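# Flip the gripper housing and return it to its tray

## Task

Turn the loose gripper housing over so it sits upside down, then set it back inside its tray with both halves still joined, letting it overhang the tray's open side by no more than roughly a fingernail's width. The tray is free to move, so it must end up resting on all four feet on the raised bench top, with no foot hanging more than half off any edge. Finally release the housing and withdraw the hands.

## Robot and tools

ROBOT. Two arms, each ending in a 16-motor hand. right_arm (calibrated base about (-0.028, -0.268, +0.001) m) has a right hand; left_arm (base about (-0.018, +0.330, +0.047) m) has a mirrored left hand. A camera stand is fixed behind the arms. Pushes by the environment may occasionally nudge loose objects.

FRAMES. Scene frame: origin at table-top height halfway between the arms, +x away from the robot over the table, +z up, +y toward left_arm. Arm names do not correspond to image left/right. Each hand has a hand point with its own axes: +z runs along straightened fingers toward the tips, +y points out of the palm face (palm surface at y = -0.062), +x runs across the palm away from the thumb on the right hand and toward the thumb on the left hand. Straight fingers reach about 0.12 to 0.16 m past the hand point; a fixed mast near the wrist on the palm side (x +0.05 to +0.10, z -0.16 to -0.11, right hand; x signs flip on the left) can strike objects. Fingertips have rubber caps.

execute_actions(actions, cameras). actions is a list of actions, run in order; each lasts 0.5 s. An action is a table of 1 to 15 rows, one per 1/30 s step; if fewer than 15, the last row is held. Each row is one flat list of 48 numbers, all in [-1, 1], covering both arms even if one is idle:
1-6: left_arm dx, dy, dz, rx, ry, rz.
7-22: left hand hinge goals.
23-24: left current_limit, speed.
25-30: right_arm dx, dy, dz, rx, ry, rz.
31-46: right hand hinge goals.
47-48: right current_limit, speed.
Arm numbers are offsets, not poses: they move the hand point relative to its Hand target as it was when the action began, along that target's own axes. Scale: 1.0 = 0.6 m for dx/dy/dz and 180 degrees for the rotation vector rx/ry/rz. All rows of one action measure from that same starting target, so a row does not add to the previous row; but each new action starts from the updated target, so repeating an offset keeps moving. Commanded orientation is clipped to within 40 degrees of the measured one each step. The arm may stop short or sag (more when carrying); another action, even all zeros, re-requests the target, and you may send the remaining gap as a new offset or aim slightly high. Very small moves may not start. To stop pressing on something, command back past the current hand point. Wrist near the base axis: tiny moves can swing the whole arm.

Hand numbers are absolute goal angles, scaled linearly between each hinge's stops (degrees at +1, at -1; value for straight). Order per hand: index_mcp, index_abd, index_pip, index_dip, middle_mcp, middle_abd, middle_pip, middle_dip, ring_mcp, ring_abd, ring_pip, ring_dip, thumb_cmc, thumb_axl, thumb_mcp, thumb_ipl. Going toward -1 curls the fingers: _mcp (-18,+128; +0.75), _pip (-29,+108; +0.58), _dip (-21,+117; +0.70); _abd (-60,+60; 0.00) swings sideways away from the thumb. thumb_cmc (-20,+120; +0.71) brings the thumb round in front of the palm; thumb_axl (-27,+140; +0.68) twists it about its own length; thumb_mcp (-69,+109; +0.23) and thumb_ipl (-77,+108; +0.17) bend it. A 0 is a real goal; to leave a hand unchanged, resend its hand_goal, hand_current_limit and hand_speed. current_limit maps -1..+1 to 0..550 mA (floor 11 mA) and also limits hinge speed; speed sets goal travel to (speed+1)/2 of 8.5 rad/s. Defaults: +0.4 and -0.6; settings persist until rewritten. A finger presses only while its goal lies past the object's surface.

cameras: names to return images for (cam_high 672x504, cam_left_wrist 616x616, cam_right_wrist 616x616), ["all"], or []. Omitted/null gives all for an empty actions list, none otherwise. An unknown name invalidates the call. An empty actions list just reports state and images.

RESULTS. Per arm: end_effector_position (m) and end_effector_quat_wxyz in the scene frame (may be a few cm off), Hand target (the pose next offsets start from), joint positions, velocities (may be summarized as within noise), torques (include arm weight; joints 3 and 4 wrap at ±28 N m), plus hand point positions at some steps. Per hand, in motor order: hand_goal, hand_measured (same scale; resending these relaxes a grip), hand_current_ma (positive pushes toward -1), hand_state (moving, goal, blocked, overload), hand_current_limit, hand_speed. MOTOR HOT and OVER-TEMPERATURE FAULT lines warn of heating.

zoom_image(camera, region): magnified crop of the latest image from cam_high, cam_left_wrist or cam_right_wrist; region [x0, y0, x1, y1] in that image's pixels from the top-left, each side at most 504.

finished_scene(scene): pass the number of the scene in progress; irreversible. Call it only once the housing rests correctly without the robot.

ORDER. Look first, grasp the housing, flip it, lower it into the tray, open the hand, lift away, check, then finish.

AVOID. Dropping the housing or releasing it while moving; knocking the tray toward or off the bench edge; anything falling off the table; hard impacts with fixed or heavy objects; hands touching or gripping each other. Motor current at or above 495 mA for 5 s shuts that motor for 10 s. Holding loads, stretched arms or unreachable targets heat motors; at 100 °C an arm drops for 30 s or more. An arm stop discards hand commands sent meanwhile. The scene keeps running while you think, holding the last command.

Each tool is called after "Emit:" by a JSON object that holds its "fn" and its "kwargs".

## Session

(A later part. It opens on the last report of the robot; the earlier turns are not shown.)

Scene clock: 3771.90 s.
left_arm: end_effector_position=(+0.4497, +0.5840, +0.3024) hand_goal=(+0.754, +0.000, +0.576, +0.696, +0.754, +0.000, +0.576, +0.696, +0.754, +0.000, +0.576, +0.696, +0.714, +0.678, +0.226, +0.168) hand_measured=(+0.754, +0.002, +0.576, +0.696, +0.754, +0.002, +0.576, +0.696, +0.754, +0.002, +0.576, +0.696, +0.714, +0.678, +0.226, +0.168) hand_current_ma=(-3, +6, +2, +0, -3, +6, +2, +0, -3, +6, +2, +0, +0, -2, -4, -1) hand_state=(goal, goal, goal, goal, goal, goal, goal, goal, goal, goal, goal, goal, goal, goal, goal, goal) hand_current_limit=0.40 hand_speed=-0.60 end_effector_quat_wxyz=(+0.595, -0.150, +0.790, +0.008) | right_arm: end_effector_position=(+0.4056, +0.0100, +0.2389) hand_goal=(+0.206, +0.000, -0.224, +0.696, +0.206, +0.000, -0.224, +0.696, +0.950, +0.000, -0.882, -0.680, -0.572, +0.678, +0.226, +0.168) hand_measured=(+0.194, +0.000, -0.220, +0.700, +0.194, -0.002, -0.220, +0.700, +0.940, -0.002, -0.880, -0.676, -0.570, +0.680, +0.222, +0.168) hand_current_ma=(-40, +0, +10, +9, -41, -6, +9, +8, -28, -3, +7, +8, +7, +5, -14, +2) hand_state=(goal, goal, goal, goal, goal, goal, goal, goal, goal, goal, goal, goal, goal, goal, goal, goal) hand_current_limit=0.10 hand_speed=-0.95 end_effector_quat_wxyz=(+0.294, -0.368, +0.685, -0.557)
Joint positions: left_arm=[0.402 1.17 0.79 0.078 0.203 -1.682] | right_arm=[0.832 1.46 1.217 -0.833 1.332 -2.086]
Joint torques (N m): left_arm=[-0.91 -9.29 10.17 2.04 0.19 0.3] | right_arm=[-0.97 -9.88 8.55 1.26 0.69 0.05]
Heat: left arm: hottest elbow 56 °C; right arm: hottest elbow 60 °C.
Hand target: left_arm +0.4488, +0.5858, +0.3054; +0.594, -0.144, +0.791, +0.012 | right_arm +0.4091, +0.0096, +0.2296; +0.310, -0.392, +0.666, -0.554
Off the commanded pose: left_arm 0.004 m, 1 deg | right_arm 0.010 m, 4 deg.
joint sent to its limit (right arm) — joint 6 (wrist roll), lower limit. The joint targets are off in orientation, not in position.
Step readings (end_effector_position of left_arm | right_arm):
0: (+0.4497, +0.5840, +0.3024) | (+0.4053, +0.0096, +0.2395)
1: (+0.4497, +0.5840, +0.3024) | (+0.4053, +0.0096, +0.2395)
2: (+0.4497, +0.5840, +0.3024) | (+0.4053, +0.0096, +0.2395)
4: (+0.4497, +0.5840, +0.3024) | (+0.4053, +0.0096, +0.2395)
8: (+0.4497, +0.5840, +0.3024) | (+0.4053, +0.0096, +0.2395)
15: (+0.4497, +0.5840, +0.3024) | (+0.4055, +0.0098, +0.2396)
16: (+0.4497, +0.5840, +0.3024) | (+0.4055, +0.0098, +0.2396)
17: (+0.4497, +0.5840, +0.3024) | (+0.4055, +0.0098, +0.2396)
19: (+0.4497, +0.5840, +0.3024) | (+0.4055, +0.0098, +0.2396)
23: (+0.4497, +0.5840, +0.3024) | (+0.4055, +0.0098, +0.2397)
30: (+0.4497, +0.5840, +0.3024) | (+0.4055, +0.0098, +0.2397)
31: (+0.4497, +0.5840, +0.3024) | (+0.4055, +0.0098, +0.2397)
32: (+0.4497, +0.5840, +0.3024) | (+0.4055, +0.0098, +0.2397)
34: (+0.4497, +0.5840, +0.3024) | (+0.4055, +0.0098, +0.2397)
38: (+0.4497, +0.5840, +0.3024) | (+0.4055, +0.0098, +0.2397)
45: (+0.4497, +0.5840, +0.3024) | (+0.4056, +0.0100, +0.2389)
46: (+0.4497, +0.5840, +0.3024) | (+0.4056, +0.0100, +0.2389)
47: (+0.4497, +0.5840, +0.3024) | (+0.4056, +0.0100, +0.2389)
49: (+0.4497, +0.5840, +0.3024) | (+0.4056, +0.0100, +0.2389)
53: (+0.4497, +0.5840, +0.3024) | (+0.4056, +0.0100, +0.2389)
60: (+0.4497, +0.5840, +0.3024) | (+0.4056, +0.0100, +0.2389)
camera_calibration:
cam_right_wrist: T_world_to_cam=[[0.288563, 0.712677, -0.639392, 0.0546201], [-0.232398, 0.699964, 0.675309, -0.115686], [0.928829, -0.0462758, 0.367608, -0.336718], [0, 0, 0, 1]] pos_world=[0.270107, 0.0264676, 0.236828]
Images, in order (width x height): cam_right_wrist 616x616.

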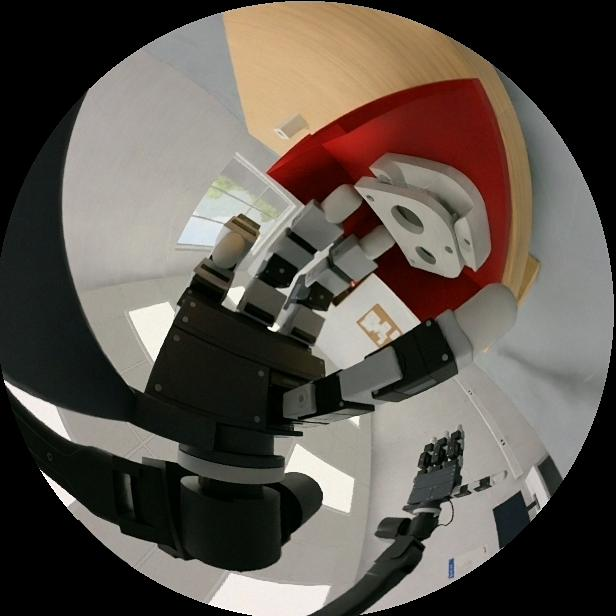

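Emit:
{"fn": "execute_actions", "kwargs": {"actions": [[[0,0,0,0,0,0,0.754,0,0.576,0.696,0.754,0,0.576,0.696,0.754,0,0.576,0.696,0.714,0.678,0.226,0.168,0.4,-0.6,0,0,0,0,0,0,0.206,0,-0.225,0.696,0.04,0,-0.225,0.696,0.95,0,-0.883,-0.681,-0.572,0.678,0.226,0.168,0.0,-0.95]],[[0,0,0,0,0,0,0.754,0,0.576,0.696,0.754,0,0.576,0.696,0.754,0,0.576,0.696,0.714,0.678,0.226,0.168,0.4,-0.6,0,0,0,0,0,0,0.206,0,-0.225,0.696,0.0,0,-0.225,0.696,0.95,0,-0.883,-0.681,-0.572,0.678,0.226,0.168,0.0,-0.95]]], "cameras": ["cam_right_wrist"]}}

Emit:
{"fn": "zoom_image", "kwargs": {"camera": "cam_right_wrist", "region": [330, 100, 530, 300]}}

Scene clock: 3793.20 s.
left_arm: end_effector_position=(+0.4497, +0.5840, +0.3024) hand_goal=(+0.754, +0.000, +0.576, +0.696, +0.754, +0.000, +0.576, +0.696, +0.754, +0.000, +0.576, +0.696, +0.714, +0.678, +0.226, +0.168) hand_measured=(+0.754, +0.002, +0.576, +0.696, +0.754, +0.002, +0.576, +0.696, +0.754, +0.002, +0.576, +0.696, +0.714, +0.678, +0.226, +0.168) hand_current_ma=(-3, +6, +2, +0, -3, +6, +2, +0, -3, +6, +2, +0, +0, -2, -4, -1) hand_state=(goal, goal, goal, goal, goal, goal, goal, goal, goal, goal, goal, goal, goal, goal, goal, goal) hand_current_limit=0.40 hand_speed=-0.60 end_effector_quat_wxyz=(+0.595, -0.150, +0.790, +0.008) | right_arm: end_effector_position=(+0.4056, +0.0100, +0.2389) hand_goal=(+0.206, +0.000, -0.224, +0.696, +0.000, +0.000, -0.224, +0.696, +0.950, +0.000, -0.882, -0.680, -0.572, +0.678, +0.226, +0.168) hand_measured=(+0.194, +0.000, -0.220, +0.700, +0.002, -0.002, -0.220, +0.700, +0.940, -0.002, -0.880, -0.676, -0.570, +0.680, +0.222, +0.168) hand_current_ma=(-40, +0, +9, +9, +3, -6, +9, +8, -28, -3, +7, +8, +7, +5, -14, +2) hand_state=(goal, goal, goal, goal, goal, goal, goal, goal, goal, goal, goal, goal, goal, goal, goal, goal) hand_current_limit=0.00 hand_speed=-0.95 end_effector_quat_wxyz=(+0.294, -0.368, +0.685, -0.557)
Joint positions: left_arm=[0.402 1.17 0.79 0.078 0.203 -1.682] | right_arm=[0.832 1.46 1.217 -0.833 1.332 -2.086]
Joint torques (N m): left_arm=[-0.15 -9.47 10.35 2.07 0.14 0.26] | right_arm=[-1.2 -9.64 8.64 1.25 0.66 0.06]
Heat: left arm: hottest elbow 56 °C; right arm: hottest elbow 59 °C.
Hand target: left_arm +0.4488, +0.5858, +0.3054; +0.594, -0.144, +0.791, +0.012 | right_arm +0.4091, +0.0096, +0.2296; +0.310, -0.392, +0.666, -0.554
Off the commanded pose: left_arm 0.004 m, 1 deg | right_arm 0.010 m, 4 deg.
joint sent to its limit (right arm) — joint 6 (wrist roll), lower limit. The joint targets are off in orientation, not in position.
Step readings (end_effector_position of left_arm | right_arm):
0: (+0.4497, +0.5840, +0.3024) | (+0.4056, +0.0100, +0.2389)
1: (+0.4497, +0.5840, +0.3024) | (+0.4056, +0.0100, +0.2389)
2: (+0.4497, +0.5840, +0.3024) | (+0.4056, +0.0100, +0.2389)
4: (+0.4497, +0.5840, +0.3024) | (+0.4056, +0.0100, +0.2389)
8: (+0.4497, +0.5840, +0.3024) | (+0.4056, +0.0100, +0.2389)
15: (+0.4497, +0.5840, +0.3024) | (+0.4056, +0.0100, +0.2389)
16: (+0.4497, +0.5840, +0.3024) | (+0.4056, +0.0100, +0.2389)
17: (+0.4497, +0.5840, +0.3024) | (+0.4056, +0.0100, +0.2389)
19: (+0.4497, +0.5840, +0.3024) | (+0.4056, +0.0100, +0.2389)
23: (+0.4497, +0.5840, +0.3024) | (+0.4056, +0.0100, +0.2389)
30: (+0.4497, +0.5840, +0.3024) | (+0.4056, +0.0100, +0.2389)
camera_calibration:
cam_right_wrist: T_world_to_cam=[[0.288563, 0.712677, -0.639392, 0.0546201], [-0.232398, 0.699964, 0.675309, -0.115686], [0.928829, -0.0462758, 0.367608, -0.336718], [0, 0, 0, 1]] pos_world=[0.270107, 0.0264676, 0.236828]
Images, in order (width x height): cam_right_wrist 616x616.

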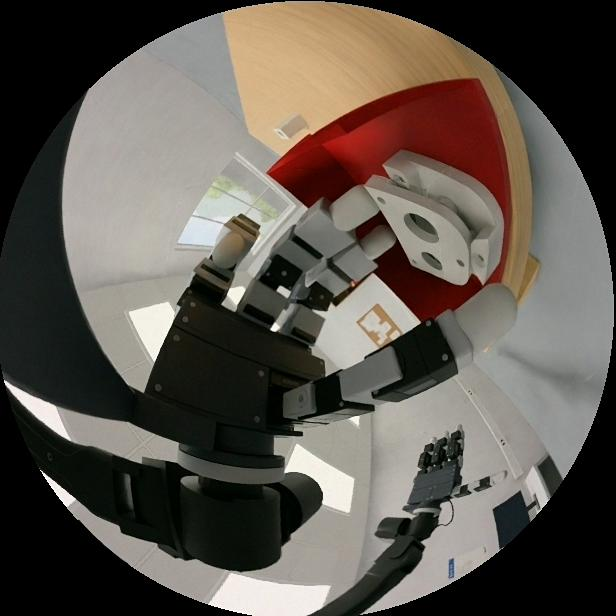

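Scaled by 2.520 from the camera's 616x616 image, which has a finer 880x880 frame.

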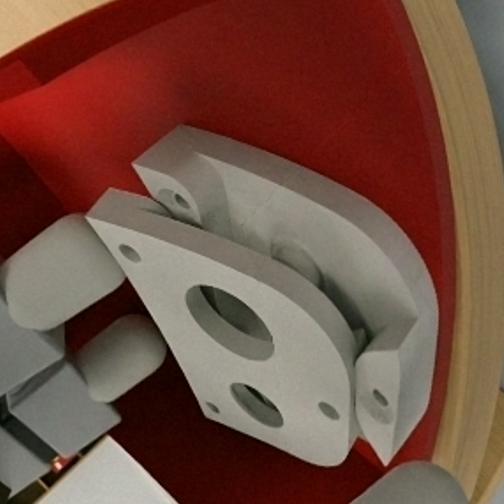

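Emit:
{"fn": "execute_actions", "kwargs": {"actions": [[[0,0,0,0,0,0,0.754,0,0.576,0.696,0.754,0,0.576,0.696,0.754,0,0.576,0.696,0.714,0.678,0.226,0.168,0.4,-0.6,0,0,0,0,0,0,0.206,0,-0.225,0.696,0.206,0,-0.225,0.696,0.95,0,-0.883,-0.681,-0.572,0.678,0.226,0.168,0.1,-0.9]],[[0,0,0,0,0,0,0.754,0,0.576,0.696,0.754,0,0.576,0.696,0.754,0,0.576,0.696,0.714,0.678,0.226,0.168,0.4,-0.6,0,-0.0652,-0.0139,0,0,0,0.206,0,-0.225,0.696,0.206,0,-0.225,0.696,0.95,0,-0.883,-0.681,-0.572,0.678,0.226,0.168,0.1,-0.95]],[[0,0,0,0,0,0,0.754,0,0.576,0.696,0.754,0,0.576,0.696,0.754,0,0.576,0.696,0.714,0.678,0.226,0.168,0.4,-0.6,0,-0.0815,-0.0173,0,0,0,0.206,0,-0.225,0.696,0.206,0,-0.225,0.696,0.95,0,-0.883,-0.681,-0.572,0.678,0.226,0.168,0.1,-0.95]],[[0,0,0,0,0,0,0.754,0,0.576,0.696,0.754,0,0.576,0.696,0.754,0,0.576,0.696,0.714,0.678,0.226,0.168,0.4,-0.6,0,-0.0652,-0.0139,0,0,0,0.206,0,-0.225,0.696,0.206,0,-0.225,0.696,0.95,0,-0.883,-0.681,-0.572,0.678,0.226,0.168,0.1,-0.95]]], "cameras": ["cam_high","cam_right_wrist"]}}

Emit:
{"fn": "zoom_image", "kwargs": {"camera": "cam_right_wrist", "region": [330, 80, 550, 300]}}

Emit:
{"fn": "zoom_image", "kwargs": {"camera": "cam_high", "region": [250, 220, 380, 350]}}

Scene clock: 3822.10 s.
left_arm: end_effector_position=(+0.4497, +0.5840, +0.3024) hand_goal=(+0.754, +0.000, +0.576, +0.696, +0.754, +0.000, +0.576, +0.696, +0.754, +0.000, +0.576, +0.696, +0.714, +0.678, +0.226, +0.168) hand_measured=(+0.754, +0.002, +0.576, +0.696, +0.754, +0.002, +0.576, +0.696, +0.754, +0.002, +0.576, +0.696, +0.714, +0.678, +0.226, +0.168) hand_current_ma=(-3, +6, +2, +0, -3, +6, +2, +0, -3, +6, +2, +0, +0, -2, -4, -1) hand_state=(goal, goal, goal, goal, goal, goal, goal, goal, goal, goal, goal, goal, goal, goal, goal, goal) hand_current_limit=0.40 hand_speed=-0.60 end_effector_quat_wxyz=(+0.595, -0.150, +0.790, +0.008) | right_arm: end_effector_position=(+0.4032, +0.0062, +0.3355) hand_goal=(+0.206, +0.000, -0.224, +0.696, +0.206, +0.000, -0.224, +0.696, +0.950, +0.000, -0.882, -0.680, -0.572, +0.678, +0.226, +0.168) hand_measured=(+0.194, +0.000, -0.220, +0.700, +0.194, -0.002, -0.220, +0.700, +0.940, -0.002, -0.880, -0.676, -0.570, +0.680, +0.222, +0.168) hand_current_ma=(-36, +0, +9, +9, -37, -4, +9, +8, -28, -3, +7, +8, +6, +5, -13, +2) hand_state=(goal, goal, goal, goal, goal, goal, goal, goal, goal, goal, goal, goal, goal, goal, goal, goal) hand_current_limit=0.10 hand_speed=-0.95 end_effector_quat_wxyz=(+0.274, -0.382, +0.677, -0.566)
Joint positions: left_arm=[0.402 1.17 0.79 0.078 0.203 -1.682] | right_arm=[0.832 1.447 1.466 -1.149 1.337 -2.086]
Joint torques (N m): left_arm=[-1.2 -9.23 10.18 2.07 0.19 0.28] | right_arm=[-0.79 -11.28 13.46 0.4 0.69 0.04]
Heat: left arm: hottest elbow 56 °C; right arm: hottest elbow 58 °C.
Hand target: left_arm +0.4488, +0.5858, +0.3054; +0.594, -0.144, +0.791, +0.012 | right_arm +0.4087, +0.0130, +0.3595; +0.310, -0.392, +0.666, -0.554
Off the commanded pose: left_arm 0.004 m, 1 deg | right_arm 0.025 m, 5 deg.
joint sent to its limit (right arm) — joint 6 (wrist roll), lower limit. The joint targets are off in orientation, not in position.
Step readings (end_effector_position of left_arm | right_arm):
0: (+0.4497, +0.5840, +0.3024) | (+0.4056, +0.0100, +0.2389)
1: (+0.4497, +0.5840, +0.3024) | (+0.4056, +0.0100, +0.2389)
2: (+0.4497, +0.5840, +0.3024) | (+0.4056, +0.0100, +0.2389)
4: (+0.4497, +0.5840, +0.3024) | (+0.4056, +0.0100, +0.2389)
8: (+0.4497, +0.5840, +0.3024) | (+0.4056, +0.0100, +0.2389)
15: (+0.4497, +0.5840, +0.3024) | (+0.4056, +0.0100, +0.2389)
16: (+0.4497, +0.5840, +0.3024) | (+0.4056, +0.0100, +0.2389)
17: (+0.4497, +0.5840, +0.3024) | (+0.4052, +0.0095, +0.2387)
19: (+0.4497, +0.5840, +0.3024) | (+0.4025, +0.0064, +0.2371)
23: (+0.4497, +0.5840, +0.3024) | (+0.3983, +0.0014, +0.2356)
30: (+0.4497, +0.5840, +0.3024) | (+0.3998, +0.0028, +0.2425)
31: (+0.4497, +0.5840, +0.3024) | (+0.3998, +0.0029, +0.2432)
32: (+0.4497, +0.5840, +0.3024) | (+0.3992, +0.0022, +0.2447)
34: (+0.4497, +0.5840, +0.3024) | (+0.3981, +0.0008, +0.2515)
38: (+0.4497, +0.5840, +0.3024) | (+0.4014, +0.0043, +0.2760)
45: (+0.4497, +0.5840, +0.3024) | (+0.4028, +0.0058, +0.2951)
46: (+0.4497, +0.5840, +0.3024) | (+0.4025, +0.0055, +0.2951)
47: (+0.4497, +0.5840, +0.3024) | (+0.4017, +0.0046, +0.2961)
49: (+0.4497, +0.5840, +0.3024) | (+0.4001, +0.0027, +0.3015)
53: (+0.4497, +0.5840, +0.3024) | (+0.4025, +0.0055, +0.3231)
60: (+0.4497, +0.5840, +0.3024) | (+0.4037, +0.0068, +0.3358)
camera_calibration:
cam_right_wrist: T_world_to_cam=[[0.269071, 0.683338, -0.678712, 0.140994], [-0.209783, 0.729364, 0.651168, -0.180004], [0.939995, -0.0328284, 0.339604, -0.365316], [0, 0, 0, 1]] pos_world=[0.267696, 0.022949, 0.33697]
Images, in order (width x height): cam_high 672x504, cam_right_wrist 616x616.

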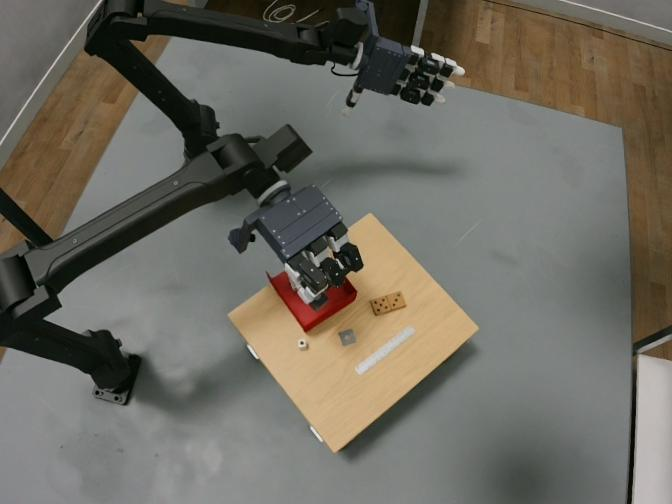

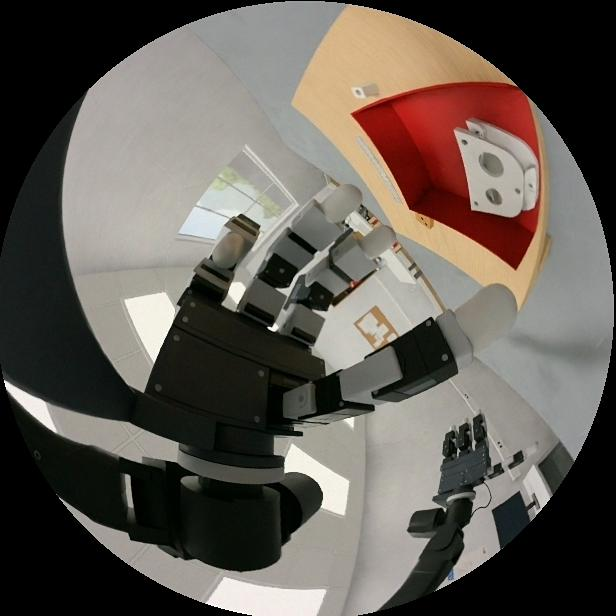

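Scaled by 2.291 from the camera's 616x616 image, which has a finer 880x880 frame.

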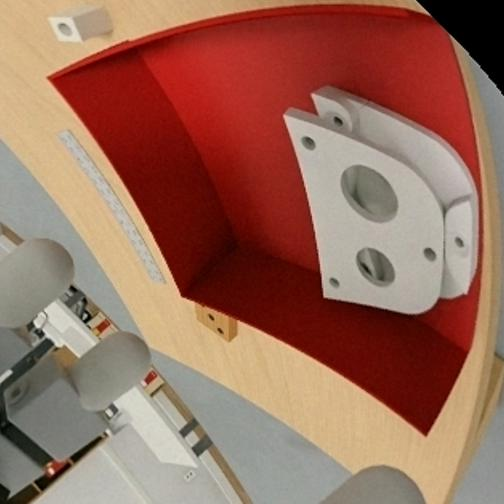

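Scaled by 3.877 from the camera's 672x504 image, which has a finer 960x720 frame.

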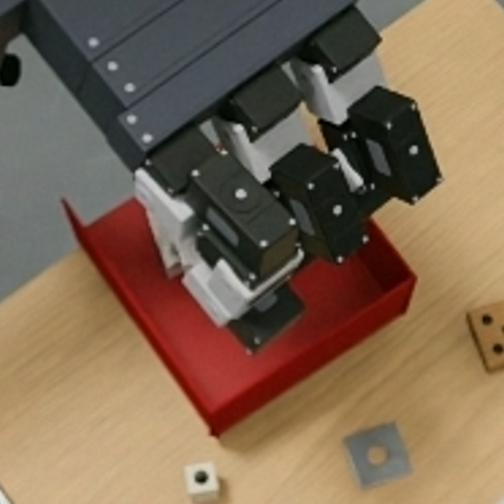

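Emit:
{"fn": "execute_actions", "kwargs": {"actions": [[[0,0,0,0,0,0,0.754,0,0.576,0.696,0.754,0,0.576,0.696,0.754,0,0.576,0.696,0.714,0.678,0.226,0.168,0.4,-0.6,-0.0522,-0.0225,-0.134,0,0,0,0.754,0,0.577,0.696,0.754,0,0.577,0.696,0.48,0,-0.883,-0.681,0.714,0.678,0.226,0.168,0.2,-0.6]],[[0,0,0,0,0,0,0.754,0,0.576,0.696,0.754,0,0.576,0.696,0.754,0,0.576,0.696,0.714,0.678,0.226,0.168,0.4,-0.6,0,0,0,-0.1437,0.0176,0.0218,0.754,0,0.577,0.696,0.754,0,0.577,0.696,0.48,0,-0.883,-0.681,0.714,0.678,0.226,0.168,0.2,-0.6]],[[0,0,0,0,0,0,0.754,0,0.576,0.696,0.754,0,0.576,0.696,0.754,0,0.576,0.696,0.714,0.678,0.226,0.168,0.4,-0.6,0,0,0,-0.1437,0.0176,0.0218,0.754,0,0.577,0.696,0.754,0,0.577,0.696,0.48,0,-0.883,-0.681,0.714,0.678,0.226,0.168,0.2,-0.6]],[[0,0,0,0,0,0,0.754,0,0.576,0.696,0.754,0,0.576,0.696,0.754,0,0.576,0.696,0.714,0.678,0.226,0.168,0.4,-0.6,0,0,0,-0.1437,0.0176,0.0218,0.754,0,0.577,0.696,0.754,0,0.577,0.696,0.48,0,-0.883,-0.681,0.714,0.678,0.226,0.168,0.2,-0.6]]], "cameras": ["cam_high","cam_right_wrist"]}}

Emit:
{"fn": "zoom_image", "kwargs": {"camera": "cam_right_wrist", "region": [180, 100, 430, 350]}}

Scene clock: 3882.10 s.
left_arm: end_effector_position=(+0.4497, +0.5840, +0.3024) hand_goal=(+0.754, +0.000, +0.576, +0.696, +0.754, +0.000, +0.576, +0.696, +0.754, +0.000, +0.576, +0.696, +0.714, +0.678, +0.226, +0.168) hand_measured=(+0.754, +0.002, +0.576, +0.696, +0.754, +0.002, +0.576, +0.696, +0.754, +0.002, +0.576, +0.696, +0.714, +0.678, +0.226, +0.168) hand_current_ma=(-3, +6, +2, +0, -3, +6, +2, +0, -3, +6, +2, +0, +0, -2, -4, -1) hand_state=(goal, goal, goal, goal, goal, goal, goal, goal, goal, goal, goal, goal, goal, goal, goal, goal) hand_current_limit=0.40 hand_speed=-0.60 end_effector_quat_wxyz=(+0.595, -0.150, +0.790, +0.008) | right_arm: end_effector_position=(+0.3573, +0.0747, +0.3909) hand_goal=(+0.754, +0.000, +0.578, +0.696, +0.754, +0.000, +0.578, +0.696, +0.480, +0.000, -0.882, -0.680, +0.714, +0.678, +0.226, +0.168) hand_measured=(+0.752, +0.000, +0.576, +0.698, +0.752, -0.002, +0.576, +0.698, +0.482, -0.002, -0.880, -0.678, +0.714, +0.680, +0.224, +0.168) hand_current_ma=(-7, +0, -5, +6, -7, -3, -5, +5, +4, -3, +7, +7, -2, +5, -7, +2) hand_state=(goal, goal, goal, goal, goal, goal, goal, goal, goal, goal, goal, goal, goal, goal, goal, goal) hand_current_limit=0.20 hand_speed=-0.60 end_effector_quat_wxyz=(+0.106, -0.381, +0.918, +0.025)
Joint positions: left_arm=[0.402 1.17 0.79 0.078 0.203 -1.682] | right_arm=[0.519 1.57 1.891 -1.673 -0.015 -1.805]
Joint torques (N m): left_arm=[-0.79 -8.76 10.18 2.04 0.17 0.26] | right_arm=[-0.56 -11.05 9.47 0.28 -0.22 0.13]
Heat: left arm: hottest elbow 56 °C; right arm: hottest elbow 61 °C.
Hand target: left_arm +0.4488, +0.5858, +0.3054; +0.594, -0.144, +0.791, +0.012 | right_arm +0.3586, +0.0787, +0.3876; -0.004, -0.390, +0.921, -0.012
Off the commanded pose: left_arm 0.004 m, 1 deg | right_arm 0.005 m, 13 deg.
joint sent to its limit (right arm) — joint 4 (wrist pitch), lower limit. The joint targets are off in orientation, not in position.
Step readings (end_effector_position of left_arm | right_arm):
0: (+0.4497, +0.5840, +0.3024) | (+0.4032, +0.0062, +0.3355)
1: (+0.4497, +0.5840, +0.3024) | (+0.4028, +0.0063, +0.3356)
2: (+0.4497, +0.5840, +0.3024) | (+0.4006, +0.0070, +0.3371)
4: (+0.4497, +0.5840, +0.3024) | (+0.3899, +0.0144, +0.3428)
8: (+0.4497, +0.5840, +0.3024) | (+0.3594, +0.0506, +0.3623)
15: (+0.4497, +0.5840, +0.3024) | (+0.3469, +0.0696, +0.3792)
16: (+0.4497, +0.5840, +0.3024) | (+0.3472, +0.0698, +0.3771)
17: (+0.4497, +0.5840, +0.3024) | (+0.3444, +0.0737, +0.3707)
19: (+0.4497, +0.5840, +0.3024) | (+0.3376, +0.0832, +0.3583)
23: (+0.4497, +0.5840, +0.3024) | (+0.3430, +0.0763, +0.3639)
30: (+0.4497, +0.5840, +0.3024) | (+0.3532, +0.0652, +0.3801)
31: (+0.4497, +0.5840, +0.3024) | (+0.3514, +0.0675, +0.3789)
32: (+0.4497, +0.5840, +0.3024) | (+0.3459, +0.0737, +0.3764)
34: (+0.4497, +0.5840, +0.3024) | (+0.3343, +0.0891, +0.3726)
38: (+0.4497, +0.5840, +0.3024) | (+0.3436, +0.0840, +0.3736)
45: (+0.4497, +0.5840, +0.3024) | (+0.3575, +0.0676, +0.3735)
46: (+0.4497, +0.5840, +0.3024) | (+0.3550, +0.0703, +0.3735)
47: (+0.4497, +0.5840, +0.3024) | (+0.3487, +0.0776, +0.3747)
49: (+0.4497, +0.5840, +0.3024) | (+0.3362, +0.0915, +0.3803)
53: (+0.4497, +0.5840, +0.3024) | (+0.3457, +0.0850, +0.3878)
60: (+0.4497, +0.5840, +0.3024) | (+0.3602, +0.0713, +0.3904)
camera_calibration:
cam_right_wrist: T_world_to_cam=[[0.0562168, 0.985492, 0.16014, -0.130262], [0.564001, -0.163697, 0.809386, -0.547276], [0.823858, 0.0448182, -0.565021, 0.0505118], [0, 0, 0, 1]] pos_world=[0.274373, 0.0365209, 0.492358]
Images, in order (width x height): cam_high 672x504, cam_right_wrist 616x616.

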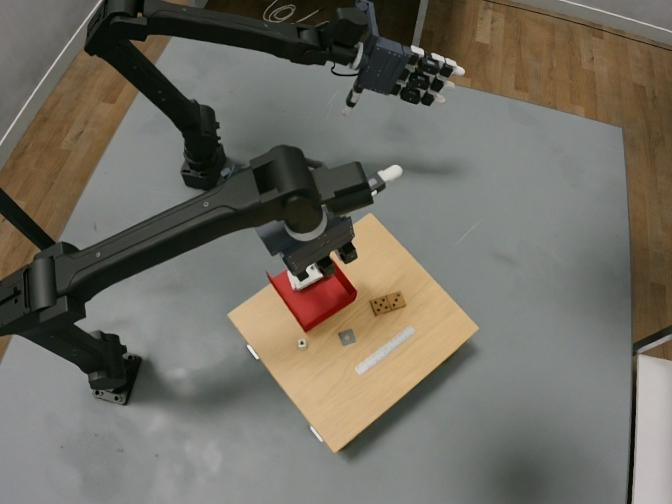

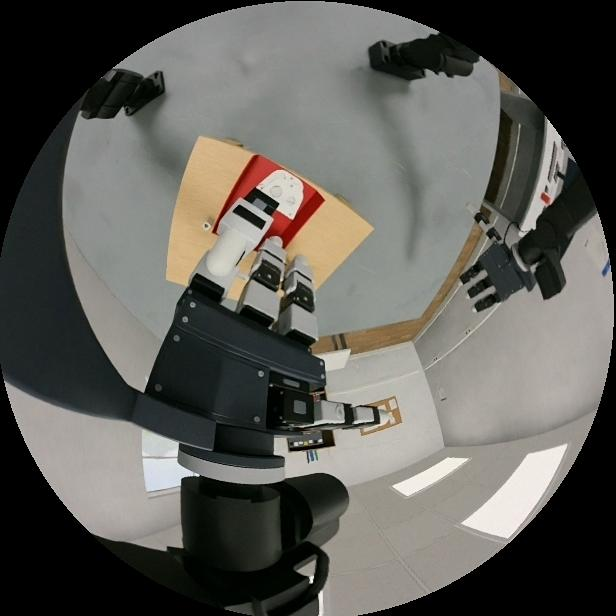

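Scaled by 2.016 from the camera's 616x616 image, which has a finer 880x880 frame.

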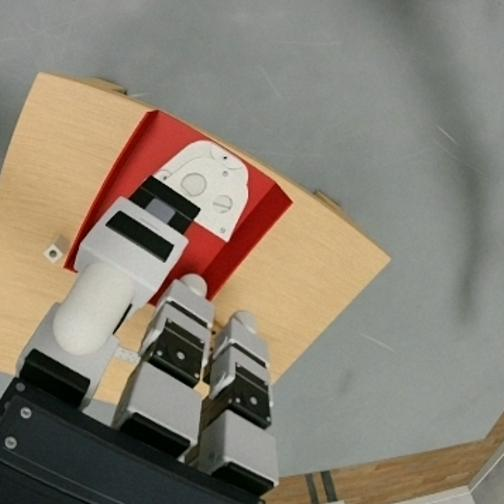

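Emit:
{"fn": "execute_actions", "kwargs": {"actions": [[[0,0,0,0,0,0,0.754,0,0.576,0.696,0.754,0,0.576,0.696,0.754,0,0.576,0.696,0.714,0.678,0.226,0.168,0.4,-0.6,0,0,0.0667,0,0,0,0.754,0,0.577,0.696,0.754,0,0.577,0.696,0.48,0,-0.883,-0.681,0.714,0.678,0.226,0.168,0.2,-0.6]],[[0,0,0,0,0,0,0.754,0,0.576,0.696,0.754,0,0.576,0.696,0.754,0,0.576,0.696,0.714,0.678,0.226,0.168,0.4,-0.6,0,0,0,0,0,0,0.754,0,0.577,0.696,0.754,0,0.577,0.696,0.48,0,-0.883,-0.681,0.714,0.678,0.226,0.168,0.2,-0.6]]], "cameras": ["cam_high","cam_right_wrist"]}}

Emit:
{"fn": "zoom_image", "kwargs": {"camera": "cam_right_wrist", "region": [180, 100, 430, 350]}}

Scene clock: 3893.80 s.
left_arm: end_effector_position=(+0.4497, +0.5840, +0.3024) hand_goal=(+0.754, +0.000, +0.576, +0.696, +0.754, +0.000, +0.576, +0.696, +0.754, +0.000, +0.576, +0.696, +0.714, +0.678, +0.226, +0.168) hand_measured=(+0.754, +0.002, +0.576, +0.696, +0.754, +0.002, +0.576, +0.696, +0.754, +0.002, +0.576, +0.696, +0.714, +0.678, +0.226, +0.168) hand_current_ma=(-3, +6, +2, +0, -3, +6, +2, +0, -3, +6, +2, +0, +0, -2, -4, -1) hand_state=(goal, goal, goal, goal, goal, goal, goal, goal, goal, goal, goal, goal, goal, goal, goal, goal) hand_current_limit=0.40 hand_speed=-0.60 end_effector_quat_wxyz=(+0.595, -0.150, +0.790, +0.008) | right_arm: end_effector_position=(+0.3608, +0.0752, +0.3485) hand_goal=(+0.754, +0.000, +0.578, +0.696, +0.754, +0.000, +0.578, +0.696, +0.480, +0.000, -0.882, -0.680, +0.714, +0.678, +0.226, +0.168) hand_measured=(+0.752, +0.000, +0.576, +0.698, +0.752, -0.002, +0.576, +0.698, +0.482, -0.002, -0.880, -0.678, +0.714, +0.680, +0.224, +0.168) hand_current_ma=(-7, +0, -5, +6, -7, -3, -5, +5, +4, -3, +7, +7, -2, +5, -8, +2) hand_state=(goal, goal, goal, goal, goal, goal, goal, goal, goal, goal, goal, goal, goal, goal, goal, goal) hand_current_limit=0.20 hand_speed=-0.60 end_effector_quat_wxyz=(+0.062, -0.383, +0.922, +0.012)
Joint positions: left_arm=[0.402 1.17 0.79 0.078 0.203 -1.682] | right_arm=[0.521 1.613 1.841 -1.673 -0.004 -1.805]
Joint torques (N m): left_arm=[-1.26 -9.17 10.18 1.96 0.13 0.28] | right_arm=[-0.32 -12.92 9.03 0.1 -0.11 0.07]
Heat: left arm: hottest elbow 56 °C; right arm: hottest elbow 62 °C.
Hand target: left_arm +0.4488, +0.5858, +0.3054; +0.594, -0.144, +0.791, +0.012 | right_arm +0.3587, +0.0777, +0.3477; -0.004, -0.391, +0.920, -0.012
Off the commanded pose: left_arm 0.004 m, 1 deg | right_arm 0.003 m, 8 deg.
joint sent to its limit (right arm) — joint 4 (wrist pitch), lower limit. The joint targets are off in orientation, not in position.
Step readings (end_effector_position of left_arm | right_arm):
0: (+0.4497, +0.5840, +0.3024) | (+0.3573, +0.0747, +0.3909)
1: (+0.4497, +0.5840, +0.3024) | (+0.3573, +0.0747, +0.3909)
2: (+0.4497, +0.5840, +0.3024) | (+0.3574, +0.0746, +0.3898)
4: (+0.4497, +0.5840, +0.3024) | (+0.3566, +0.0735, +0.3852)
8: (+0.4497, +0.5840, +0.3024) | (+0.3569, +0.0726, +0.3675)
15: (+0.4497, +0.5840, +0.3024) | (+0.3610, +0.0751, +0.3485)
16: (+0.4497, +0.5840, +0.3024) | (+0.3608, +0.0752, +0.3485)
17: (+0.4497, +0.5840, +0.3024) | (+0.3608, +0.0752, +0.3485)
19: (+0.4497, +0.5840, +0.3024) | (+0.3608, +0.0752, +0.3485)
23: (+0.4497, +0.5840, +0.3024) | (+0.3608, +0.0752, +0.3485)
30: (+0.4497, +0.5840, +0.3024) | (+0.3608, +0.0752, +0.3485)
camera_calibration:
cam_right_wrist: T_world_to_cam=[[0.0664768, 0.992963, 0.0980056, -0.106777], [0.621724, -0.118046, 0.774289, -0.526895], [0.78041, 0.00946016, -0.625197, 0.0629065], [0, 0, 0, 1]] pos_world=[0.285589, 0.0432328, 0.457763]
Images, in order (width x height): cam_high 672x504, cam_right_wrist 616x616.

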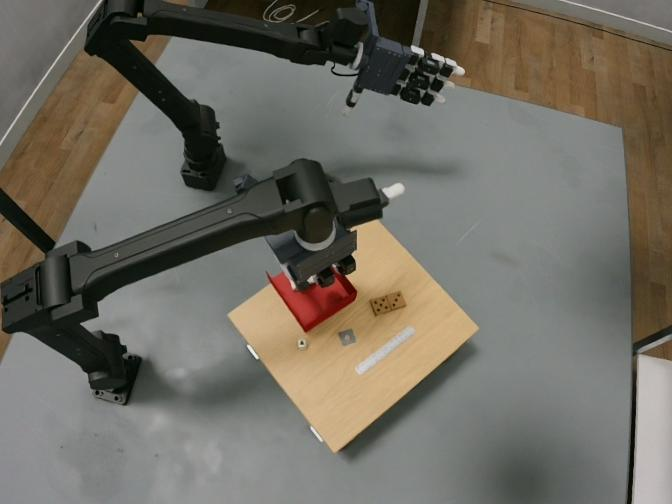

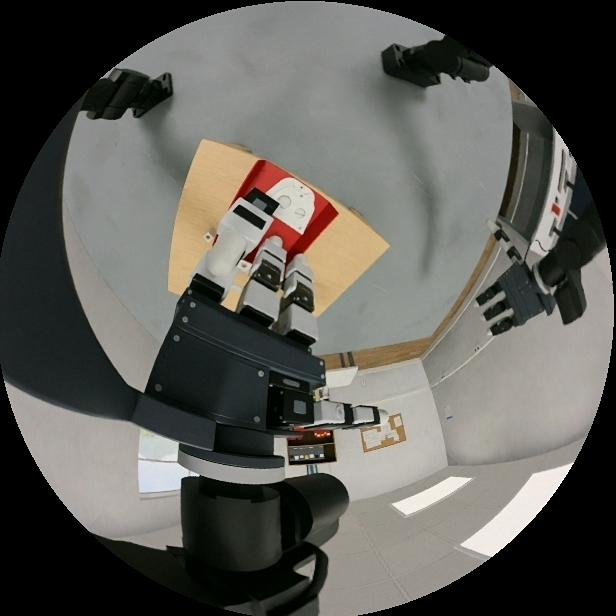

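Scaled by 2.016 from the camera's 616x616 image, which has a finer 880x880 frame.

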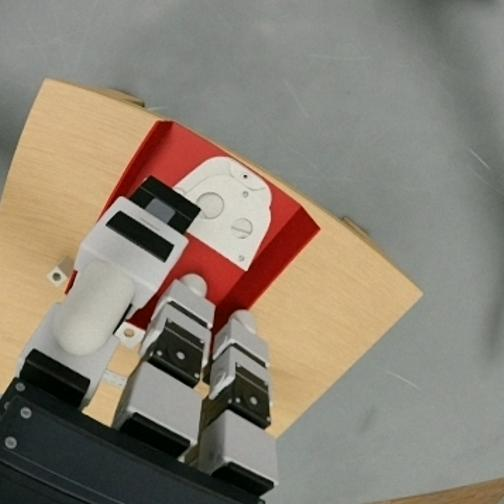

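Emit:
{"fn": "execute_actions", "kwargs": {"actions": [[[0,0,0,0,0,0,0.754,0,0.576,0.696,0.754,0,0.576,0.696,0.754,0,0.576,0.696,0.714,0.678,0.226,0.168,0.4,-0.6,0.0377,-0.0057,0,0,0,0,0.754,0,0.577,0.696,0.754,0,0.577,0.696,0.48,0,-0.883,-0.681,0.714,0.678,0.226,0.168,0.2,-0.6]],[[0,0,0,0,0,0,0.754,0,0.576,0.696,0.754,0,0.576,0.696,0.754,0,0.576,0.696,0.714,0.678,0.226,0.168,0.4,-0.6,0,0,0.025,0,0,0,0.754,0,0.577,0.696,0.754,0,0.577,0.696,0.48,0,-0.883,-0.681,0.714,0.678,0.226,0.168,0.2,-0.6]]], "cameras": ["cam_high","cam_right_wrist"]}}

Emit:
{"fn": "zoom_image", "kwargs": {"camera": "cam_right_wrist", "region": [180, 100, 430, 350]}}

Scene clock: 3913.23 s.
left_arm: end_effector_position=(+0.4497, +0.5840, +0.3024) hand_goal=(+0.754, +0.000, +0.576, +0.696, +0.754, +0.000, +0.576, +0.696, +0.754, +0.000, +0.576, +0.696, +0.714, +0.678, +0.226, +0.168) hand_measured=(+0.754, +0.002, +0.576, +0.696, +0.754, +0.002, +0.576, +0.696, +0.754, +0.002, +0.576, +0.696, +0.714, +0.678, +0.226, +0.168) hand_current_ma=(-3, +6, +2, +0, -3, +6, +2, +0, -3, +6, +2, +0, +0, -2, -4, -1) hand_state=(goal, goal, goal, goal, goal, goal, goal, goal, goal, goal, goal, goal, goal, goal, goal, goal) hand_current_limit=0.40 hand_speed=-0.60 end_effector_quat_wxyz=(+0.595, -0.150, +0.790, +0.008) | right_arm: end_effector_position=(+0.3469, +0.0632, +0.3291) hand_goal=(+0.754, +0.000, +0.578, +0.696, +0.754, +0.000, +0.578, +0.696, +0.480, +0.000, -0.882, -0.680, +0.714, +0.678, +0.226, +0.168) hand_measured=(+0.752, +0.000, +0.576, +0.698, +0.752, -0.002, +0.576, +0.698, +0.482, -0.002, -0.880, -0.678, +0.714, +0.680, +0.224, +0.168) hand_current_ma=(-7, +0, -5, +6, -7, -3, -5, +5, +4, -3, +7, +7, -2, +5, -8, +2) hand_state=(goal, goal, goal, goal, goal, goal, goal, goal, goal, goal, goal, goal, goal, goal, goal, goal) hand_current_limit=0.20 hand_speed=-0.60 end_effector_quat_wxyz=(+0.037, -0.387, +0.921, +0.004)
Joint positions: left_arm=[0.402 1.17 0.79 0.078 0.203 -1.682] | right_arm=[0.517 1.589 1.766 -1.673 0.003 -1.817]
Joint torques (N m): left_arm=[-1.03 -9.82 10.24 1.94 0.16 0.29] | right_arm=[-1.26 -13.51 8.7 -0.03 -0.08 -0.03]
Heat: left arm: hottest elbow 56 °C; right arm: hottest elbow 61 °C.
Hand target: left_arm +0.4488, +0.5858, +0.3054; +0.594, -0.144, +0.791, +0.012 | right_arm +0.3456, +0.0586, +0.3330; -0.004, -0.391, +0.921, -0.012
Off the commanded pose: left_arm 0.004 m, 1 deg | right_arm 0.006 m, 5 deg.
joint sent to its limit (right arm) — joint 4 (wrist pitch), lower limit. The joint targets are off in orientation, not in position.
Step readings (end_effector_position of left_arm | right_arm):
0: (+0.4497, +0.5840, +0.3024) | (+0.3608, +0.0752, +0.3485)
1: (+0.4497, +0.5840, +0.3024) | (+0.3608, +0.0752, +0.3485)
2: (+0.4497, +0.5840, +0.3024) | (+0.3604, +0.0750, +0.3472)
4: (+0.4497, +0.5840, +0.3024) | (+0.3575, +0.0732, +0.3438)
8: (+0.4497, +0.5840, +0.3024) | (+0.3516, +0.0689, +0.3352)
15: (+0.4497, +0.5840, +0.3024) | (+0.3500, +0.0665, +0.3358)
16: (+0.4497, +0.5840, +0.3024) | (+0.3498, +0.0663, +0.3364)
17: (+0.4497, +0.5840, +0.3024) | (+0.3495, +0.0660, +0.3365)
19: (+0.4497, +0.5840, +0.3024) | (+0.3490, +0.0651, +0.3353)
23: (+0.4497, +0.5840, +0.3024) | (+0.3474, +0.0636, +0.3304)
30: (+0.4497, +0.5840, +0.3024) | (+0.3470, +0.0632, +0.3291)
camera_calibration:
cam_right_wrist: T_world_to_cam=[[0.0616447, 0.996187, 0.061738, -0.0786487], [0.652459, -0.0870295, 0.75281, -0.510242], [0.755313, -0.00612521, -0.655336, 0.0813896], [0, 0, 0, 1]] pos_world=[0.276286, 0.0344413, 0.442309]
Images, in order (width x height): cam_high 672x504, cam_right_wrist 616x616.

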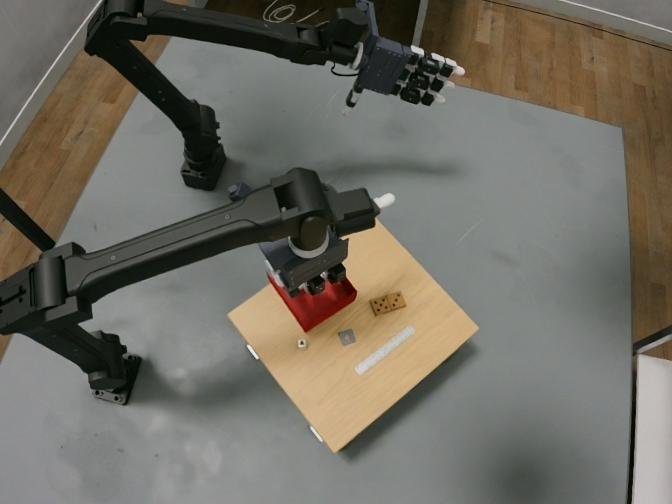

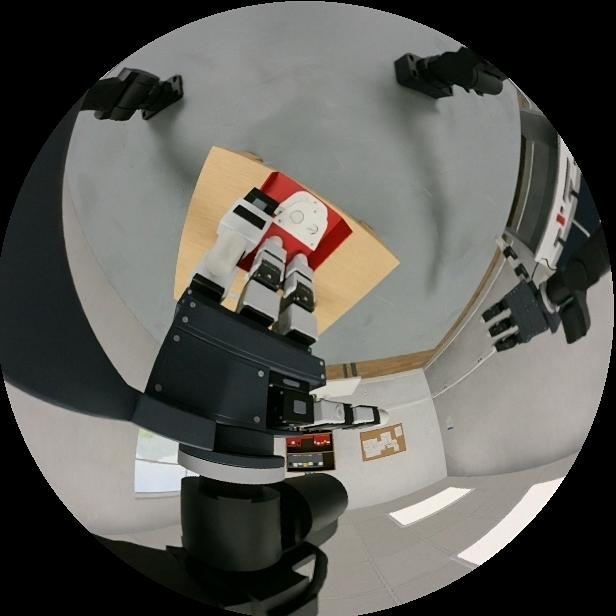

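Scaled by 2.016 from the camera's 616x616 image, which has a finer 880x880 frame.

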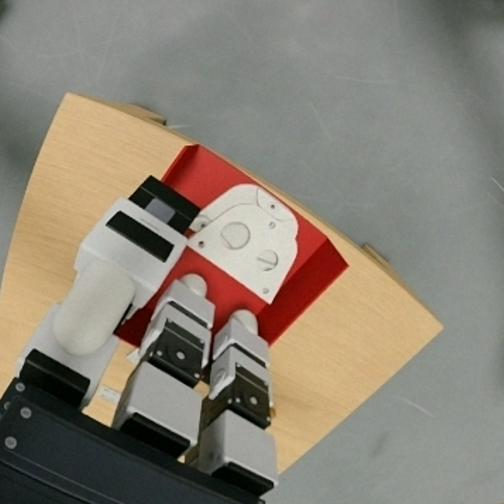

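Emit:
{"fn": "execute_actions", "kwargs": {"actions": [[[0,0,0,0,0,0,0.754,0,0.576,0.696,0.754,0,0.576,0.696,0.754,0,0.576,0.696,0.714,0.678,0.226,0.168,0.4,-0.6,0,0,0.035,0,0,0,0.754,0,0.577,0.696,0.754,0,0.577,0.696,0.48,0,-0.883,-0.681,0.714,0.678,0.226,0.168,0.0,-0.6]],[[0,0,0,0,0,0,0.754,0,0.576,0.696,0.754,0,0.576,0.696,0.754,0,0.576,0.696,0.714,0.678,0.226,0.168,0.4,-0.6,0,0,0.012,0,0,0,0.754,0,0.577,0.696,0.754,0,0.577,0.696,0.48,0,-0.883,-0.681,0.714,0.678,0.226,0.168,0.0,-0.6]]], "cameras": ["cam_right_wrist"]}}

Emit:
{"fn": "zoom_image", "kwargs": {"camera": "cam_right_wrist", "region": [180, 100, 430, 350]}}

Scene clock: 3927.63 s.
left_arm: end_effector_position=(+0.4497, +0.5840, +0.3024) hand_goal=(+0.754, +0.000, +0.576, +0.696, +0.754, +0.000, +0.576, +0.696, +0.754, +0.000, +0.576, +0.696, +0.714, +0.678, +0.226, +0.168) hand_measured=(+0.754, +0.002, +0.576, +0.696, +0.754, +0.002, +0.576, +0.696, +0.754, +0.002, +0.576, +0.696, +0.714, +0.678, +0.226, +0.168) hand_current_ma=(-3, +6, +2, +0, -3, +6, +2, +0, -3, +6, +2, +0, +0, -2, -4, -1) hand_state=(goal, goal, goal, goal, goal, goal, goal, goal, goal, goal, goal, goal, goal, goal, goal, goal) hand_current_limit=0.40 hand_speed=-0.60 end_effector_quat_wxyz=(+0.595, -0.150, +0.790, +0.008) | right_arm: end_effector_position=(+0.3444, +0.0590, +0.3125) hand_goal=(+0.754, +0.000, +0.578, +0.696, +0.754, +0.000, +0.578, +0.696, +0.480, +0.000, -0.882, -0.680, +0.714, +0.678, +0.226, +0.168) hand_measured=(+0.752, +0.000, +0.576, +0.698, +0.752, -0.002, +0.576, +0.698, +0.482, -0.002, -0.880, -0.678, +0.714, +0.680, +0.224, +0.168) hand_current_ma=(-7, +0, -5, +6, -7, -3, -5, +5, +4, -3, +7, +7, -2, +5, -8, +2) hand_state=(goal, goal, goal, goal, goal, goal, goal, goal, goal, goal, goal, goal, goal, goal, goal, goal) hand_current_limit=0.00 hand_speed=-0.60 end_effector_quat_wxyz=(+0.019, -0.387, +0.922, -0.005)
Joint positions: left_arm=[0.402 1.17 0.79 0.078 0.203 -1.682] | right_arm=[0.517 1.597 1.735 -1.673 0.016 -1.817]
Joint torques (N m): left_arm=[-0.97 -9.41 10.24 1.96 0.15 0.25] | right_arm=[-0.85 -11.52 8.59 -0.12 -0.06 -0.01]
Heat: left arm: hottest elbow 56 °C; right arm: hottest elbow 61 °C.
Hand target: left_arm +0.4488, +0.5858, +0.3054; +0.594, -0.144, +0.791, +0.012 | right_arm +0.3457, +0.0579, +0.3049; -0.004, -0.390, +0.921, -0.012
Off the commanded pose: left_arm 0.004 m, 1 deg | right_arm 0.008 m, 3 deg.
joint sent to its limit (right arm) — joint 4 (wrist pitch), lower limit. The joint targets still meet the commanded pose.
Step readings (end_effector_position of left_arm | right_arm):
0: (+0.4497, +0.5840, +0.3024) | (+0.3469, +0.0632, +0.3291)
1: (+0.4497, +0.5840, +0.3024) | (+0.3470, +0.0632, +0.3291)
2: (+0.4497, +0.5840, +0.3024) | (+0.3469, +0.0628, +0.3285)
4: (+0.4497, +0.5840, +0.3024) | (+0.3465, +0.0618, +0.3261)
8: (+0.4497, +0.5840, +0.3024) | (+0.3444, +0.0599, +0.3199)
15: (+0.4497, +0.5840, +0.3024) | (+0.3441, +0.0595, +0.3188)
16: (+0.4497, +0.5840, +0.3024) | (+0.3441, +0.0595, +0.3188)
17: (+0.4497, +0.5840, +0.3024) | (+0.3442, +0.0594, +0.3186)
19: (+0.4497, +0.5840, +0.3024) | (+0.3442, +0.0592, +0.3183)
23: (+0.4497, +0.5840, +0.3024) | (+0.3439, +0.0588, +0.3159)
30: (+0.4497, +0.5840, +0.3024) | (+0.3444, +0.0590, +0.3125)
camera_calibration:
cam_right_wrist: T_world_to_cam=[[0.0635623, 0.997547, 0.0293376, -0.0639054], [0.671654, -0.0645028, 0.738051, -0.49967], [0.738133, -0.0272075, -0.674106, 0.0854569], [0, 0, 0, 1]] pos_world=[0.276589, 0.0338436, 0.428264]
Images, in order (width x height): cam_right_wrist 616x616.

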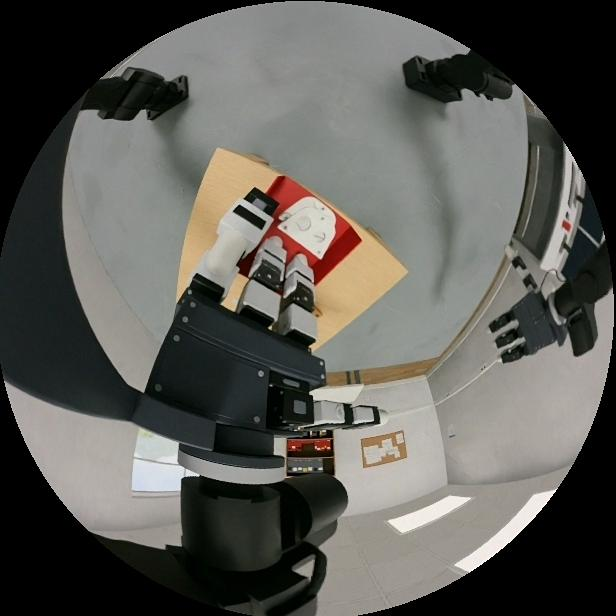

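Scaled by 2.016 from the camera's 616x616 image, which has a finer 880x880 frame.

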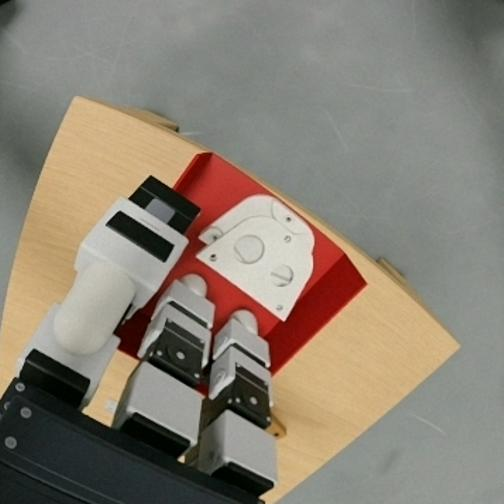

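Emit:
{"fn": "execute_actions", "kwargs": {"actions": [[[0,0,0,0,0,0,0.754,0,0.576,0.696,0.754,0,0.576,0.696,0.754,0,0.576,0.696,0.714,0.678,0.226,0.168,0.4,-0.6,0,0,0.0185,0,0,0,0.754,0,0.577,0.696,0.754,0,0.577,0.696,0.48,0,-0.883,-0.681,0.714,0.678,0.226,0.168,0.0,-0.6]],[[0,0,0,0,0,0,0.754,0,0.576,0.696,0.754,0,0.576,0.696,0.754,0,0.576,0.696,0.714,0.678,0.226,0.168,0.4,-0.6,0,0.0,0,0,0,0,0.754,0,0.577,0.696,0.754,0,0.577,0.696,0.48,0,-0.883,-0.681,0.714,0.678,0.226,0.168,0.0,-0.6]]], "cameras": ["cam_right_wrist"]}}

Emit:
{"fn": "zoom_image", "kwargs": {"camera": "cam_right_wrist", "region": [230, 150, 380, 300]}}

Scene clock: 3940.90 s.
left_arm: end_effector_position=(+0.4497, +0.5840, +0.3024) hand_goal=(+0.754, +0.000, +0.576, +0.696, +0.754, +0.000, +0.576, +0.696, +0.754, +0.000, +0.576, +0.696, +0.714, +0.678, +0.226, +0.168) hand_measured=(+0.754, +0.002, +0.576, +0.696, +0.754, +0.002, +0.576, +0.696, +0.754, +0.002, +0.576, +0.696, +0.714, +0.678, +0.226, +0.168) hand_current_ma=(-3, +6, +2, +0, -3, +6, +2, +0, -3, +6, +2, +0, +0, -2, -4, -1) hand_state=(goal, goal, goal, goal, goal, goal, goal, goal, goal, goal, goal, goal, goal, goal, goal, goal) hand_current_limit=0.40 hand_speed=-0.60 end_effector_quat_wxyz=(+0.595, -0.150, +0.790, +0.008) | right_arm: end_effector_position=(+0.3451, +0.0584, +0.3007) hand_goal=(+0.754, +0.000, +0.578, +0.696, +0.754, +0.000, +0.578, +0.696, +0.480, +0.000, -0.882, -0.680, +0.714, +0.678, +0.226, +0.168) hand_measured=(+0.752, +0.000, +0.576, +0.698, +0.752, -0.002, +0.576, +0.698, +0.482, -0.002, -0.880, -0.678, +0.714, +0.680, +0.224, +0.168) hand_current_ma=(-7, +0, -5, +6, -7, -3, -5, +5, +4, -3, +7, +7, -2, +5, -8, +2) hand_state=(goal, goal, goal, goal, goal, goal, goal, goal, goal, goal, goal, goal, goal, goal, goal, goal) hand_current_limit=0.00 hand_speed=-0.60 end_effector_quat_wxyz=(+0.007, -0.387, +0.922, -0.010)
Joint positions: left_arm=[0.402 1.17 0.79 0.078 0.203 -1.682] | right_arm=[0.517 1.611 1.724 -1.673 0.021 -1.817]
Joint torques (N m): left_arm=[-1.32 -8.94 10.13 2.02 0.15 0.26] | right_arm=[-0.62 -11.93 8.76 -0.16 -0.08 0]
Heat: left arm: hottest elbow 56 °C; right arm: hottest elbow 59 °C.
Hand target: left_arm +0.4488, +0.5858, +0.3054; +0.594, -0.144, +0.791, +0.012 | right_arm +0.3457, +0.0576, +0.2938; -0.003, -0.390, +0.921, -0.012
Off the commanded pose: left_arm 0.004 m, 1 deg | right_arm 0.007 m, 1 deg.
Step readings (end_effector_position of left_arm | right_arm):
0: (+0.4497, +0.5840, +0.3024) | (+0.3444, +0.0590, +0.3125)
1: (+0.4497, +0.5840, +0.3024) | (+0.3444, +0.0590, +0.3125)
2: (+0.4497, +0.5840, +0.3024) | (+0.3445, +0.0589, +0.3121)
4: (+0.4497, +0.5840, +0.3024) | (+0.3444, +0.0584, +0.3110)
8: (+0.4497, +0.5840, +0.3024) | (+0.3443, +0.0581, +0.3062)
15: (+0.4497, +0.5840, +0.3024) | (+0.3451, +0.0585, +0.3007)
16: (+0.4497, +0.5840, +0.3024) | (+0.3451, +0.0584, +0.3007)
17: (+0.4497, +0.5840, +0.3024) | (+0.3451, +0.0584, +0.3007)
19: (+0.4497, +0.5840, +0.3024) | (+0.3451, +0.0584, +0.3007)
23: (+0.4497, +0.5840, +0.3024) | (+0.3451, +0.0584, +0.3007)
30: (+0.4497, +0.5840, +0.3024) | (+0.3451, +0.0584, +0.3007)
camera_calibration:
cam_right_wrist: T_world_to_cam=[[0.0641174, 0.997891, 0.0101361, -0.0574421], [0.686141, -0.0514573, 0.725647, -0.493579], [0.724638, -0.0395718, -0.687993, 0.0864675], [0, 0, 0, 1]] pos_world=[0.27969, 0.0353444, 0.418235]
Images, in order (width x height): cam_right_wrist 616x616.

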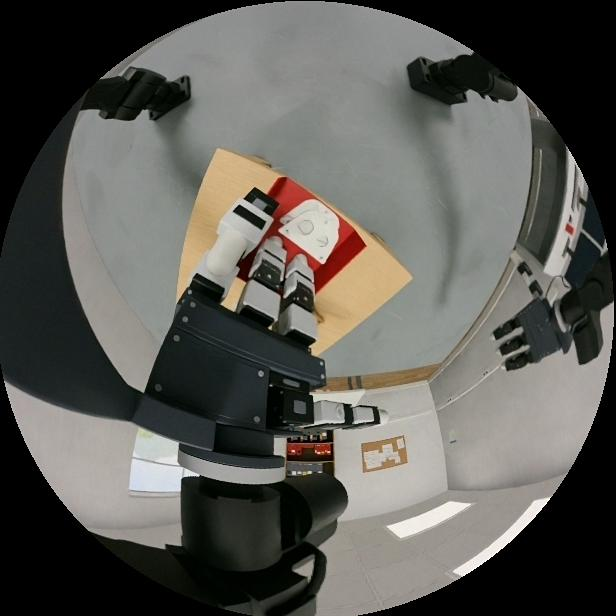

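Scaled by 3.360 from the camera's 616x616 image, which has a finer 880x880 frame.

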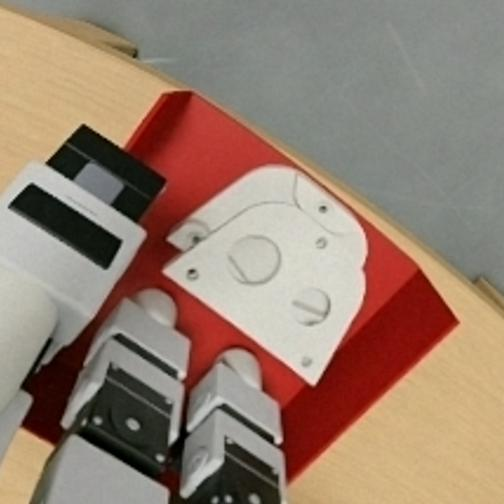

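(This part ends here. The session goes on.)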